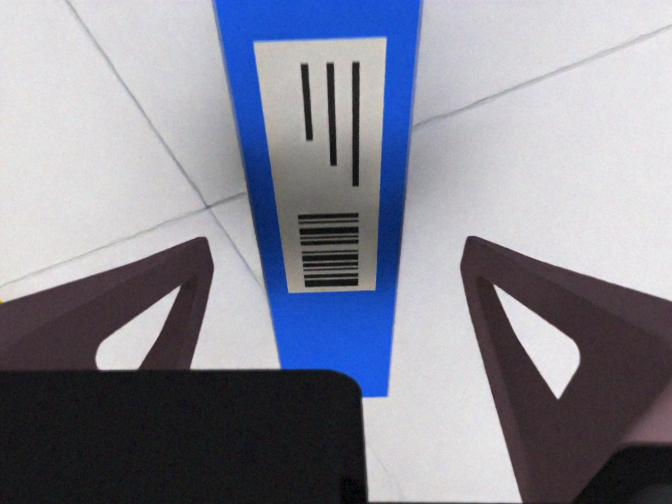

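Request:
move --arm1 '{"target":[-1.85,0.004,0.763,0,-0.566,0.824,0],"speed":0.08}' --arm4 '{"target":[1.959,0.004,0.756,0,-0.566,0.824,0],"speed":0.08}' --arm3 '{"target":[-0.21,-0.371,0.77,0,1,0,0],"speed":0.08}' --cameras '[]'

Scene clock: 424.40 s.
Joint torques (N m): arm1=[2.02 -18.96 7.58 0.79 -0.03 0.07] | arm2=[0.03 -11.22 8.21 0.17 0.04 -0.12] | arm3=[-1.9 -23.65 8.9 0.62 -0.3 -0.01] | arm4=[1.14 -17.44 9.42 0.79 -0.01 0.12] | arm5=[-1.44 -7.65 7.21 -0.08 -0.06 -0.15] | arm6=[-1.08 -8.29 8.43 -0.17 0 -0.01] | arm7=[-0.62 -8.7 9.77 -0.25 0.04 0.2] | arm8=[2.37 -9.23 9.52 -0.55 -0.03 -0.11]
Heat: arm1: hottest joint3_rad 38 °C; arm2: hottest joint3_rad 38 °C; arm3: hottest joint3_rad 37 °C; arm4: hottest joint3_rad 50 °C; arm5: hottest joint3_rad 39 °C; arm6: hottest joint3_rad 37 °C; arm7: hottest joint3_rad 42 °C; arm8: hottest joint2_rad 39 °C.
move: arm1 off_target; arm3 off_target; arm4 off_target
Joint velocities: within noise
arm1.joint_positions: joint1_rad=+1.522 joint2_rad=+2.247 joint3_rad=+1.941 joint4_rad=-1.235 joint5_rad=-0.005 joint6_rad=-0.101 gripper_m=+0.09014
arm1.joint_status: not commanded
arm1.hand: x=-1.8409 y=+0.0026 z=+0.7833 quat_wxyz=(-0.010, +0.564, -0.825, -0.004) (m; scene frame)
arm1.hand_target: x=-1.8501 y=+0.0035 z=+0.7634 quat_wxyz=(+0.000, +0.566, -0.824, +0.000) (m; scene frame)
arm1.hand_status: off_target (0.022 m and 1.3 deg from the pose sent, 0.039 m and 0.6 deg at the start)
arm2, arm5, arm6, arm7, arm8: as last shown
arm3.joint_positions: joint1_rad=+0.266 joint2_rad=+2.269 joint3_rad=+2.001 joint4_rad=-1.300 joint5_rad=-0.003 joint6_rad=-0.362 gripper_m=+0.09006
arm3.joint_status: not commanded
arm3.hand: x=-0.2109 y=-0.3804 z=+0.7795 quat_wxyz=(-0.002, +1.000, +0.009, +0.001) (m; scene frame)
arm3.hand_target: x=-0.2098 y=-0.3712 z=+0.7700 quat_wxyz=(+0.000, +1.000, +0.000, +0.000) (m; scene frame)
arm3.hand_status: off_target (0.013 m and 1.0 deg from the pose sent, 0.020 m and 1.7 deg at the start)
arm4.joint_positions: joint1_rad=+0.195 joint2_rad=+2.207 joint3_rad=+1.897 joint4_rad=-1.225 joint5_rad=+0.005 joint6_rad=-0.054 gripper_m=+0.09012
arm4.joint_status: not commanded
arm4.hand: x=+1.9661 y=+0.0024 z=+0.7767 quat_wxyz=(-0.009, +0.565, -0.825, -0.006) (m; scene frame)
arm4.hand_target: x=+1.9589 y=+0.0035 z=+0.7565 quat_wxyz=(+0.000, +0.566, -0.824, +0.000) (m; scene frame)
arm4.hand_status: off_target (0.022 m and 1.2 deg from the pose sent, 0.055 m and 1.2 deg at the start)
pictures: none
No camera images: "cameras" was empty.

Lower a further notch, then grip.

Request:
move --arm1 '{"target":[-1.848,0.003,0.752,0,-0.566,0.824,0],"speed":0.08}' --arm4 '{"target":[1.959,0.004,0.753,0,-0.566,0.824,0],"speed":0.08}' --arm3 '{"target":[-0.21,-0.371,0.764,0,1,0,0],"speed":0.08}' --cameras '[]'

Request:
move --arm1 '{"joints":{"gripper_m":0.048}}' --arm4 '{"joints":{"gripper_m":0.048}}' --arm3 '{"joints":{"gripper_m":0.048}}' --cameras '[]'

Scene clock: 431.23 s.
Joint torques (N m): arm1=[1.79 -19.49 7.53 0.83 -0.03 0.05] | arm2=[0.03 -11.22 8.23 0.16 0.04 -0.12] | arm3=[-1.96 -23.77 8.88 0.55 -0.29 -0.01] | arm4=[1.14 -17.26 9.17 0.79 -0.01 0.11] | arm5=[-1.08 -7.47 7.09 0.01 -0.04 -0.11] | arm6=[-1.14 -8.35 8.4 -0.16 0 -0.01] | arm7=[-0.73 -8.64 9.72 -0.2 0.04 0.21] | arm8=[2.08 -9.11 9.48 -0.54 -0.04 -0.12]
Heat: arm1: hottest joint3_rad 38 °C; arm2: hottest joint3_rad 38 °C; arm3: hottest joint3_rad 37 °C; arm4: hottest joint3_rad 49 °C; arm5: hottest joint3_rad 39 °C; arm6: hottest joint3_rad 37 °C; arm7: hottest joint3_rad 42 °C; arm8: hottest joint3_rad 39 °C.
move: arm1 off_target; arm3 off_target; arm4 off_target
Joint velocities: within noise
arm1.joint_positions: joint1_rad=+1.522 joint2_rad=+2.258 joint3_rad=+1.932 joint4_rad=-1.215 joint5_rad=-0.005 joint6_rad=-0.101 gripper_m=+0.09014
arm1.joint_status: not commanded
arm1.hand: x=-1.8407 y=+0.0029 z=+0.7728 quat_wxyz=(-0.010, +0.564, -0.825, -0.004) (m; scene frame)
arm1.hand_target: x=-1.8481 y=+0.0024 z=+0.7524 quat_wxyz=(+0.000, +0.566, -0.824, +0.000) (m; scene frame)
arm1.hand_status: off_target (0.022 m and 1.3 deg from the pose sent, 0.032 m and 1.3 deg at the start)
arm2, arm5, arm6, arm7, arm8: as last shown
arm3.joint_positions: joint1_rad=+0.266 joint2_rad=+2.274 joint3_rad=+1.994 joint4_rad=-1.288 joint5_rad=-0.003 joint6_rad=-0.362 gripper_m=+0.09006
arm3.joint_status: not commanded
arm3.hand: x=-0.2109 y=-0.3804 z=+0.7734 quat_wxyz=(-0.002, +1.000, +0.009, +0.001) (m; scene frame)
arm3.hand_target: x=-0.2098 y=-0.3712 z=+0.7641 quat_wxyz=(+0.000, +1.000, +0.000, +0.000) (m; scene frame)
arm3.hand_status: off_target (0.013 m and 1.0 deg from the pose sent, 0.018 m and 1.0 deg at the start)
arm4.joint_positions: joint1_rad=+0.195 joint2_rad=+2.207 joint3_rad=+1.897 joint4_rad=-1.219 joint5_rad=+0.005 joint6_rad=-0.054 gripper_m=+0.09012
arm4.joint_status: not commanded
arm4.hand: x=+1.9667 y=+0.0037 z=+0.7767 quat_wxyz=(-0.011, +0.565, -0.825, -0.008) (m; scene frame)
arm4.hand_target: x=+1.9588 y=+0.0034 z=+0.7536 quat_wxyz=(+0.000, +0.566, -0.824, +0.000) (m; scene frame)
arm4.hand_status: off_target (0.025 m and 1.6 deg from the pose sent, 0.025 m and 1.2 deg at the start)
arm5.hand_target: x=+2.0580 y=+0.2799 z=+1.0301 quat_wxyz=(+0.000, +0.824, +0.566, +0.000) (m; scene frame)
pictures: none
No camera images: "cameras" was empty.

Scene clock: 431.83 s.
Joint torques (N m): arm1=[1.67 -19.37 7.51 0.81 0.01 0.06] | arm2=[0.03 -11.22 8.21 0.17 0.04 -0.11] | arm3=[-1.9 -23.82 8.87 0.62 -0.29 -0.02] | arm4=[1.14 -17.26 9.17 0.79 -0.01 0.11] | arm5=[-1.32 -7.65 6.95 -0.01 -0.03 -0.12] | arm6=[-1.14 -8.35 8.43 -0.16 0 0] | arm7=[-0.56 -8.82 9.8 -0.23 0.04 0.2] | arm8=[1.9 -9.47 9.5 -0.53 -0.03 -0.11]
Heat: arm1: hottest joint3_rad 38 °C; arm2: hottest joint3_rad 38 °C; arm3: hottest joint3_rad 37 °C; arm4: hottest joint3_rad 49 °C; arm5: hottest joint3_rad 39 °C; arm6: hottest joint3_rad 37 °C; arm7: hottest joint3_rad 42 °C; arm8: hottest joint3_rad 39 °C.
move: arm1 off_target; arm3 off_target; arm4 off_target
Joint velocities: within noise
arm1.joint_positions: joint1_rad=+1.522 joint2_rad=+2.258 joint3_rad=+1.932 joint4_rad=-1.215 joint5_rad=-0.005 joint6_rad=-0.100 gripper_m=+0.05921
arm1.joint_status: gripper_m off_target (ended at +0.05924, target +0.04800)
arm1.hand: x=-1.8407 y=+0.0030 z=+0.7728 quat_wxyz=(-0.010, +0.564, -0.826, -0.004) (m; scene frame)
arm1.hand_target: x=-1.8481 y=+0.0024 z=+0.7524 quat_wxyz=(+0.000, +0.566, -0.824, +0.000) (m; scene frame)
arm1.hand_status: not commanded
arm2, arm8: as last shown
arm3.joint_positions: joint1_rad=+0.266 joint2_rad=+2.274 joint3_rad=+1.994 joint4_rad=-1.288 joint5_rad=-0.004 joint6_rad=-0.362 gripper_m=+0.05845
arm3.joint_status: gripper_m off_target (ended at +0.05848, target +0.04800)
arm3.hand: x=-0.2109 y=-0.3805 z=+0.7734 quat_wxyz=(-0.002, +1.000, +0.009, +0.001) (m; scene frame)
arm3.hand_target: x=-0.2098 y=-0.3712 z=+0.7641 quat_wxyz=(+0.000, +1.000, +0.000, +0.000) (m; scene frame)
arm3.hand_status: not commanded
arm4.joint_positions: joint1_rad=+0.195 joint2_rad=+2.207 joint3_rad=+1.897 joint4_rad=-1.219 joint5_rad=+0.005 joint6_rad=-0.054 gripper_m=+0.05888
arm4.joint_status: gripper_m off_target (ended at +0.05891, target +0.04800)
arm4.hand: x=+1.9667 y=+0.0037 z=+0.7767 quat_wxyz=(-0.011, +0.565, -0.825, -0.008) (m; scene frame)
arm4.hand_target: x=+1.9588 y=+0.0034 z=+0.7536 quat_wxyz=(+0.000, +0.566, -0.824, +0.000) (m; scene frame)
arm4.hand_status: not commanded
arm5.joint_positions: joint1_rad=+1.558 joint2_rad=+1.323 joint3_rad=+1.251 joint4_rad=-1.484 joint5_rad=+0.000 joint6_rad=+0.094 gripper_m=+0.08788
arm5.joint_status: not commanded
arm5.hand: x=+2.0609 y=+0.2774 z=+1.0289 quat_wxyz=(+0.003, +0.824, +0.566, -0.003) (m; scene frame)
arm5.hand_target: x=+2.0580 y=+0.2799 z=+1.0301 quat_wxyz=(+0.000, +0.824, +0.566, +0.000) (m; scene frame)
arm5.hand_status: not commanded
arm6.joint_positions: joint1_rad=-1.150 joint2_rad=+1.357 joint3_rad=+1.193 joint4_rad=-1.414 joint5_rad=+0.001 joint6_rad=+0.111 gripper_m=+0.08789
arm6.joint_status: not commanded
arm6.hand: x=+0.7749 y=+0.2532 z=+1.0239 quat_wxyz=(+0.003, -0.807, -0.590, -0.003) (m; scene frame)
arm6.hand_target: x=+0.7731 y=+0.2560 z=+1.0299 quat_wxyz=(+0.000, -0.812, -0.584, +0.000) (m; scene frame)
arm6.hand_status: not commanded
arm7.joint_positions: joint1_rad=-1.019 joint2_rad=+1.355 joint3_rad=+1.265 joint4_rad=-1.449 joint5_rad=-0.002 joint6_rad=+0.214 gripper_m=+0.09010
arm7.joint_status: not commanded
arm7.hand: x=-0.4585 y=+0.2206 z=+1.0332 quat_wxyz=(-0.011, -0.805, -0.593, +0.009) (m; scene frame)
arm7.hand_target: x=-0.4598 y=+0.2241 z=+1.0293 quat_wxyz=(-0.003, -0.809, -0.588, +0.003) (m; scene frame)
arm7.hand_status: not commanded
pictures: none
No camera images: "cameras" was empty.

Request:
move --arm1 '{"target":[-1.848,0.003,0.89,0,-0.566,0.824,0],"speed":0.15}' --arm4 '{"target":[1.959,0.004,0.90,0,-0.566,0.824,0],"speed":0.15}' --arm3 '{"target":[-0.21,-0.371,0.89,0,1,0,0],"speed":0.15}' --cameras '[]'

Request:
move --arm1 '{"target":[-1.967,-0.243,1.03,0,-0.566,0.824,0],"speed":0.25}' --arm4 '{"target":[1.855,-0.27,1.03,0,-0.566,0.824,0],"speed":0.25}' --arm3 '{"target":[0.067,-0.481,1.03,0,1,0,0],"speed":0.25}' --cameras '[]'

Request:
move --arm1 '{"joints":{"joint1_rad":-1.55,"joint6_rad":-0.05}}' --arm4 '{"joints":{"joint1_rad":-1.881,"joint6_rad":0.03}}' --arm3 '{"joints":{"joint1_rad":2.136,"joint6_rad":-0.176}}' --cameras '[]'

Request:
move --arm1 '{"target":[-2.417,-1.232,0.94,0,0.820,0.572,0],"speed":0.2}' --arm4 '{"target":[2.112,-1.181,0.94,0,0.461,0.887,0],"speed":0.2}' --arm3 '{"target":[0.404,-1.285,0.94,0,0.659,0.752,0],"speed":0.2}' --cameras '["arm1_cam_wrist","arm3_cam_wrist","arm4_cam_wrist","cam_arm1","cam_arm3","cam_arm4"]'

Scene clock: 454.83 s.
Joint torques (N m): arm1=[1.73 -20.07 12.52 -0.17 -0.04 0.04] | arm2=[0.03 -11.22 8.23 0.17 0.04 -0.12] | arm3=[-1.9 -27.05 14.34 -0.38 -0.25 -0.03] | arm4=[1.26 -19.08 14.74 -0.32 -0.04 0.11] | arm5=[-1.32 -7.53 7.08 0.03 -0.1 -0.16] | arm6=[-1.2 -8.29 8.4 -0.14 0 0] | arm7=[-0.44 -8.76 9.74 -0.24 0.04 0.21] | arm8=[2.02 -9.52 9.48 -0.58 -0.02 -0.1]
Heat: arm1: hottest joint3_rad 37 °C; arm2: hottest joint3_rad 37 °C; arm3: hottest joint3_rad 35 °C; arm4: hottest joint3_rad 48 °C; arm5: hottest joint3_rad 38 °C; arm6: hottest joint3_rad 36 °C; arm7: hottest joint3_rad 42 °C; arm8: hottest joint3_rad 39 °C.
move: arm1 off_target; arm3 off_target; arm4 off_target
Joint velocities: within noise
arm1.joint_positions: joint1_rad=+1.522 joint2_rad=+2.174 joint3_rad=+2.066 joint4_rad=-1.483 joint5_rad=-0.005 joint6_rad=-0.100 gripper_m=+0.05921
arm1.joint_status: not commanded
arm1.hand: x=-1.8485 y=-0.0105 z=+0.8776 quat_wxyz=(+0.012, +0.564, -0.826, +0.008) (m; scene frame)
arm1.hand_target: x=-1.8484 y=+0.0023 z=+0.8901 quat_wxyz=(+0.000, +0.566, -0.824, +0.000) (m; scene frame)
arm1.hand_status: off_target (0.018 m and 1.6 deg from the pose sent, 0.118 m and 1.3 deg at the start)
arm2, arm5, arm6, arm7, arm8: as last shown
arm3.joint_positions: joint1_rad=+0.266 joint2_rad=+2.242 joint3_rad=+2.136 joint4_rad=-1.538 joint5_rad=-0.004 joint6_rad=-0.362 gripper_m=+0.05845
arm3.joint_status: not commanded
arm3.hand: x=-0.1983 y=-0.3856 z=+0.8487 quat_wxyz=(+0.012, +0.999, +0.008, +0.036) (m; scene frame)
arm3.hand_target: x=-0.2078 y=-0.3719 z=+0.8899 quat_wxyz=(+0.000, +1.000, +0.000, +0.000) (m; scene frame)
arm3.hand_status: off_target (0.045 m and 4.5 deg from the pose sent, 0.117 m and 1.0 deg at the start)
arm4.joint_positions: joint1_rad=+0.195 joint2_rad=+2.141 joint3_rad=+2.060 joint4_rad=-1.518 joint5_rad=+0.005 joint6_rad=-0.053 gripper_m=+0.05890
arm4.joint_status: not commanded
arm4.hand: x=+1.9605 y=-0.0117 z=+0.8806 quat_wxyz=(+0.018, +0.565, -0.825, +0.010) (m; scene frame)
arm4.hand_target: x=+1.9585 y=+0.0030 z=+0.9001 quat_wxyz=(+0.000, +0.566, -0.824, -0.001) (m; scene frame)
arm4.hand_status: off_target (0.025 m and 2.4 deg from the pose sent, 0.124 m and 1.6 deg at the start)
pictures: none
No camera images: "cameras" was empty.

Scene clock: 457.03 s.
Joint torques (N m): arm1=[0.73 -9.41 8.1 -0.16 -0.01 -0.07] | arm2=[0.03 -11.28 8.23 0.17 0.04 -0.12] | arm3=[-1.03 -12.69 9.44 -0.21 -0.27 0.1] | arm4=[-1.2 -8.12 9.81 -0.21 -0.05 -0.06] | arm5=[-1.44 -7.59 6.98 -0.06 -0.02 -0.11] | arm6=[-1.08 -8.29 8.42 -0.17 0 -0.01] | arm7=[-0.62 -8.82 9.74 -0.28 0.03 0.2] | arm8=[2.2 -9.41 9.58 -0.55 -0.03 -0.09]
Heat: arm1: hottest joint3_rad 37 °C; arm2: hottest joint3_rad 37 °C; arm3: hottest joint3_rad 35 °C; arm4: hottest joint3_rad 48 °C; arm5: hottest joint3_rad 38 °C; arm6: hottest joint3_rad 36 °C; arm7: hottest joint3_rad 42 °C; arm8: hottest joint3_rad 39 °C.
move: arm1 done; arm3 done; arm4 done
Joint velocities: within noise
arm1.joint_positions: joint1_rad=+1.522 joint2_rad=+1.385 joint3_rad=+1.395 joint4_rad=-1.545 joint5_rad=-0.005 joint6_rad=-0.102 gripper_m=+0.05921
arm1.joint_status: not commanded
arm1.hand: x=-1.9664 y=-0.2386 z=+1.0364 quat_wxyz=(-0.013, +0.565, -0.825, -0.006) (m; scene frame)
arm1.hand_target: x=-1.9670 y=-0.2430 z=+1.0301 quat_wxyz=(+0.000, +0.566, -0.824, +0.000) (m; scene frame)
arm1.hand_status: done (0.008 m and 1.7 deg from the pose sent, 0.302 m and 1.6 deg at the start)
arm2, arm5, arm6, arm7, arm8: as last shown
arm3.joint_positions: joint1_rad=+0.266 joint2_rad=+1.364 joint3_rad=+1.380 joint4_rad=-1.583 joint5_rad=-0.004 joint6_rad=-0.362 gripper_m=+0.05845
arm3.joint_status: not commanded
arm3.hand: x=+0.0634 y=-0.4808 z=+1.0258 quat_wxyz=(-0.002, +1.000, +0.009, +0.000) (m; scene frame)
arm3.hand_target: x=+0.0669 y=-0.4810 z=+1.0299 quat_wxyz=(+0.000, +1.000, +0.000, +0.000) (m; scene frame)
arm3.hand_status: done (0.006 m and 1.0 deg from the pose sent, 0.335 m and 4.4 deg at the start)
arm4.joint_positions: joint1_rad=+0.186 joint2_rad=+1.312 joint3_rad=+1.355 joint4_rad=-1.580 joint5_rad=+0.005 joint6_rad=-0.070 gripper_m=+0.05890
arm4.joint_status: not commanded
arm4.hand: x=+1.8517 y=-0.2638 z=+1.0330 quat_wxyz=(-0.008, +0.568, -0.823, -0.006) (m; scene frame)
arm4.hand_target: x=+1.8549 y=-0.2699 z=+1.0300 quat_wxyz=(+0.000, +0.566, -0.824, +0.000) (m; scene frame)
arm4.hand_status: done (0.008 m and 1.2 deg from the pose sent, 0.317 m and 2.4 deg at the start)
pictures: none
No camera images: "cameras" was empty.

Scene clock: 459.50 s.
Joint torques (N m): arm1=[0.79 -10.23 8.09 -0.1 0.02 0.04] | arm2=[0.09 -11.28 8.23 0.18 0.04 -0.12] | arm3=[0.21 -12.92 9.43 -0.27 -0.18 0.13] | arm4=[-1.03 -8 9.83 -0.16 -0.04 0.11] | arm5=[-1.03 -7.41 7.12 0.08 -0.04 -0.15] | arm6=[-1.08 -8.29 8.43 -0.14 0 0] | arm7=[-0.62 -8.7 9.74 -0.24 0.04 0.21] | arm8=[2.14 -9.47 9.48 -0.58 -0.03 -0.07]
Heat: arm1: hottest joint3_rad 37 °C; arm2: hottest joint3_rad 37 °C; arm3: hottest joint3_rad 35 °C; arm4: hottest joint3_rad 48 °C; arm5: hottest joint3_rad 38 °C; arm6: hottest joint3_rad 36 °C; arm7: hottest joint3_rad 42 °C; arm8: hottest joint3_rad 39 °C.
move: arm1 done; arm3 done; arm4 done
Joint velocities: within noise
arm1.joint_positions: joint1_rad=-1.542 joint2_rad=+1.399 joint3_rad=+1.395 joint4_rad=-1.545 joint5_rad=-0.007 joint6_rad=-0.056 gripper_m=+0.05917
arm1.joint_status: all done
arm1.hand: x=-2.3098 y=-0.9832 z=+1.0375 quat_wxyz=(-0.014, -0.816, -0.578, +0.009) (m; scene frame)
arm1.hand_target: x=-2.3103 y=-0.9765 z=+1.0366 quat_wxyz=(-0.011, -0.820, -0.572, +0.003) (m; scene frame)
arm1.hand_status: not commanded
arm2.joint_positions: joint1_rad=-2.113 joint2_rad=+1.332 joint3_rad=+1.243 joint4_rad=-1.465 joint5_rad=+0.001 joint6_rad=+0.371 gripper_m=+0.08792
arm2.joint_status: not commanded
arm2.hand: x=-0.4966 y=-0.4861 z=+1.0324 quat_wxyz=(-0.008, -0.002, -1.000, -0.003) (m; scene frame)
arm2.hand_target: x=-0.4989 y=-0.4880 z=+1.0300 quat_wxyz=(+0.000, +0.000, -1.000, +0.000) (m; scene frame)
arm2.hand_status: not commanded
arm3.joint_positions: joint1_rad=+2.125 joint2_rad=+1.365 joint3_rad=+1.380 joint4_rad=-1.583 joint5_rad=-0.006 joint6_rad=-0.192 gripper_m=+0.05851
arm3.joint_status: all done
arm3.hand: x=+0.4123 y=-1.0062 z=+1.0244 quat_wxyz=(+0.004, +0.658, +0.753, +0.005) (m; scene frame)
arm3.hand_target: x=+0.4168 y=-1.0030 z=+1.0288 quat_wxyz=(+0.004, +0.659, +0.752, +0.005) (m; scene frame)
arm3.hand_status: not commanded
arm4.joint_positions: joint1_rad=-1.872 joint2_rad=+1.313 joint3_rad=+1.355 joint4_rad=-1.581 joint5_rad=+0.006 joint6_rad=+0.023 gripper_m=+0.05894
arm4.joint_status: all done
arm4.hand: x=+1.9204 y=-0.9123 z=+1.0383 quat_wxyz=(-0.010, -0.454, -0.891, +0.017) (m; scene frame)
arm4.hand_target: x=+1.9151 y=-0.9111 z=+1.0357 quat_wxyz=(-0.002, -0.461, -0.887, +0.013) (m; scene frame)
arm4.hand_status: not commanded
arm5, arm6, arm7: as last shown
arm8.joint_positions: joint1_rad=+0.336 joint2_rad=+1.331 joint3_rad=+1.347 joint4_rad=-1.570 joint5_rad=-0.001 joint6_rad=+0.106 gripper_m=+0.08793
arm8.joint_status: not commanded
arm8.hand: x=-1.7637 y=+0.2856 z=+1.0324 quat_wxyz=(-0.006, -0.827, -0.562, +0.006) (m; scene frame)
arm8.hand_target: x=-1.7620 y=+0.2889 z=+1.0300 quat_wxyz=(+0.000, -0.824, -0.566, +0.000) (m; scene frame)
arm8.hand_status: not commanded
pictures: none
No camera images: "cameras" was empty.

Scene clock: 462.30 s.
Joint torques (N m): arm1=[1.44 -19.25 12.75 -0.23 0.16 0.1] | arm2=[0.03 -11.22 8.23 0.17 0.04 -0.11] | arm3=[0.62 -23.3 14.5 -0.32 0.01 0.13] | arm4=[-1.79 -18.73 14.87 -0.17 -0.15 0.03] | arm5=[-1.67 -7.71 7.05 -0.12 -0.03 -0.14] | arm6=[-1.08 -8.29 8.42 -0.14 0 -0.01] | arm7=[-0.67 -8.76 9.72 -0.28 0.04 0.2] | arm8=[2.2 -9.29 9.51 -0.58 -0.03 -0.1]
Heat: arm1: hottest joint3_rad 37 °C; arm2: hottest joint3_rad 37 °C; arm3: hottest joint3_rad 35 °C; arm4: hottest joint3_rad 48 °C; arm5: hottest joint3_rad 38 °C; arm6: hottest joint3_rad 36 °C; arm7: hottest joint3_rad 42 °C; arm8: hottest joint3_rad 39 °C.
move: arm1 off_target; arm3 off_target; arm4 off_target
Joint velocities: within noise
arm1.joint_positions: joint1_rad=-1.542 joint2_rad=+2.184 joint3_rad=+2.201 joint4_rad=-1.616 joint5_rad=+0.004 joint6_rad=-0.053 gripper_m=+0.05917
arm1.joint_status: not commanded
arm1.hand: x=-2.4109 y=-1.2226 z=+0.9334 quat_wxyz=(+0.004, -0.817, -0.576, -0.009) (m; scene frame)
arm1.hand_target: x=-2.4167 y=-1.2314 z=+0.9399 quat_wxyz=(+0.000, -0.820, -0.572, +0.001) (m; scene frame)
arm1.hand_status: off_target (0.013 m and 1.3 deg from the pose sent, 0.288 m and 2.1 deg at the start)
arm2, arm5, arm6, arm7, arm8: as last shown
arm3.joint_positions: joint1_rad=+2.125 joint2_rad=+2.154 joint3_rad=+2.181 joint4_rad=-1.632 joint5_rad=+0.001 joint6_rad=-0.191 gripper_m=+0.05851
arm3.joint_status: not commanded
arm3.hand: x=+0.3968 y=-1.2722 z=+0.9218 quat_wxyz=(-0.010, +0.658, +0.753, +0.017) (m; scene frame)
arm3.hand_target: x=+0.4040 y=-1.2838 z=+0.9400 quat_wxyz=(+0.001, +0.659, +0.752, +0.000) (m; scene frame)
arm3.hand_status: off_target (0.023 m and 2.3 deg from the pose sent, 0.291 m and 0.7 deg at the start)
arm4.joint_positions: joint1_rad=-1.875 joint2_rad=+2.269 joint3_rad=+2.398 joint4_rad=-1.684 joint5_rad=-0.013 joint6_rad=+0.023 gripper_m=+0.05894
arm4.joint_status: not commanded
arm4.hand: x=+2.1136 y=-1.1668 z=+0.9341 quat_wxyz=(-0.007, -0.455, -0.890, +0.005) (m; scene frame)
arm4.hand_target: x=+2.1114 y=-1.1801 z=+0.9398 quat_wxyz=(-0.017, -0.461, -0.887, +0.009) (m; scene frame)
arm4.hand_status: off_target (0.015 m and 1.2 deg from the pose sent, 0.344 m and 2.4 deg at the start; a joint's target at an end of its range on 27 of 84 steps)
pictures: arm1_cam_wrist, arm3_cam_wrist, arm4_cam_wrist, cam_arm1, cam_arm3, cam_arm4
camera_calibration:
arm1_cam_wrist: T_world_to_cam=[[-0.936507, 0.350552, -0.00825622, -1.82051], [0.278425, 0.75772, 0.590203, 1.05148], [0.213152, 0.55043, -0.807213, 2.06692], [0, 0, 0, 1]] pos_world=[-2.43825, -1.29624, 1.03283]
arm3_cam_wrist: T_world_to_cam=[[-0.991525, -0.129891, -0.00247162, 0.229368], [-0.104165, 0.783482, 0.612623, 0.479253], [-0.077638, 0.607688, -0.790372, 1.65641], [0, 0, 0, 1]] pos_world=[0.405946, -1.35227, 1.01614]
arm4_cam_wrist: T_world_to_cam=[[-0.802543, -0.596429, 0.0140394, 0.98468], [-0.484552, 0.665371, 0.567883, 1.27478], [-0.348043, 0.448948, -0.82299, 2.15309], [0, 0, 0, 1]] pos_world=[2.15731, -1.22754, 1.03422]

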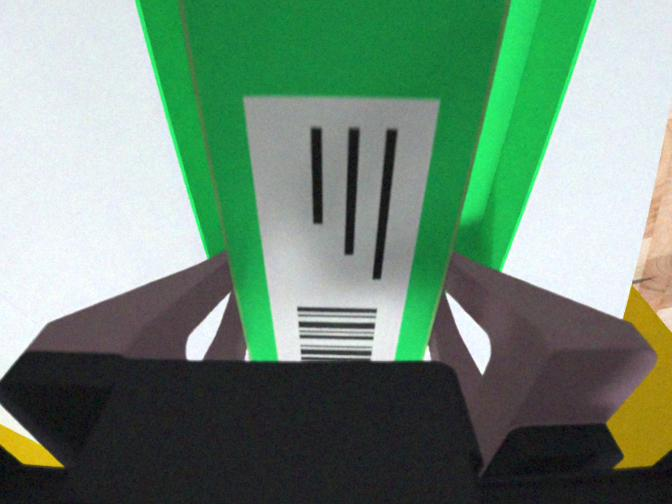

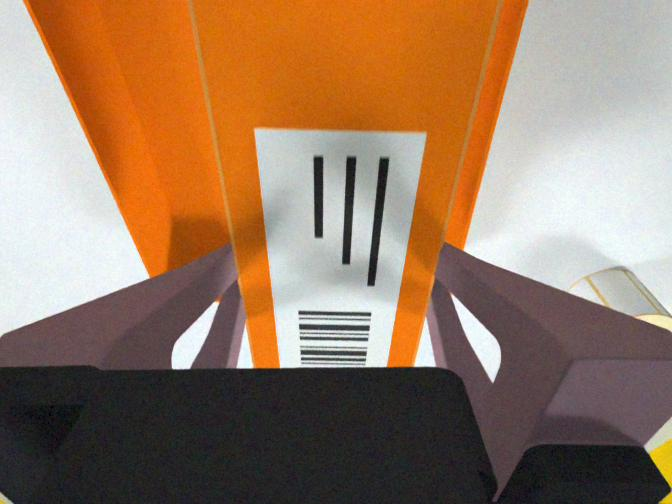

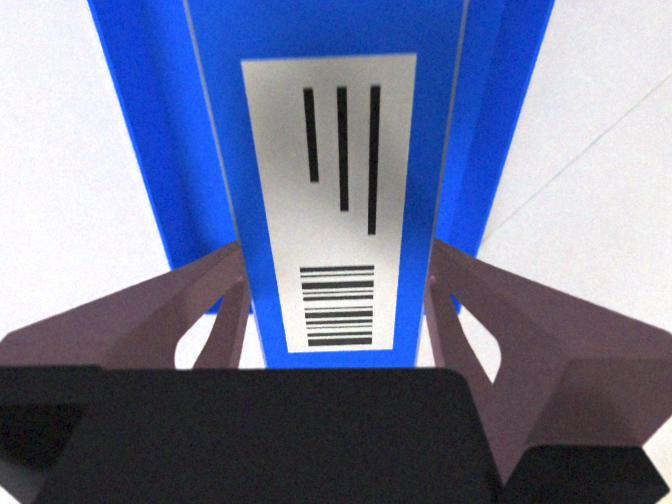

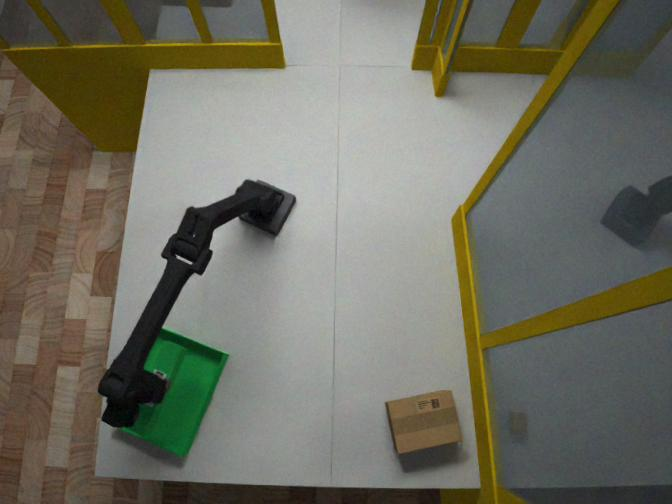

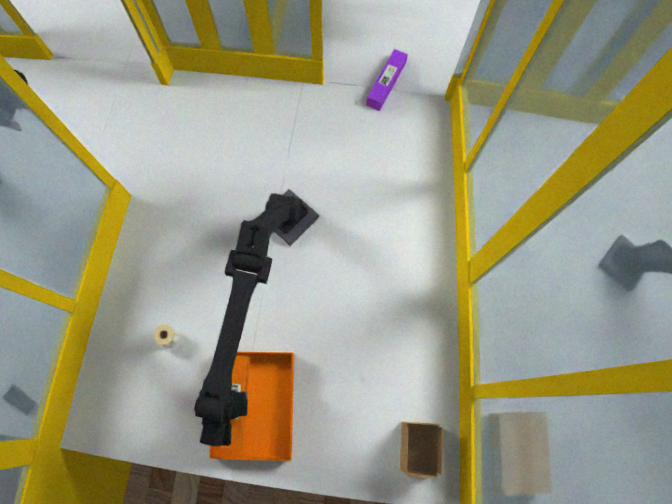

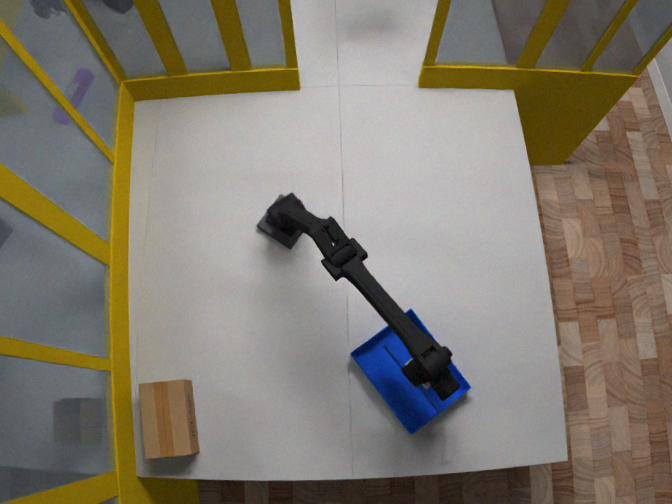

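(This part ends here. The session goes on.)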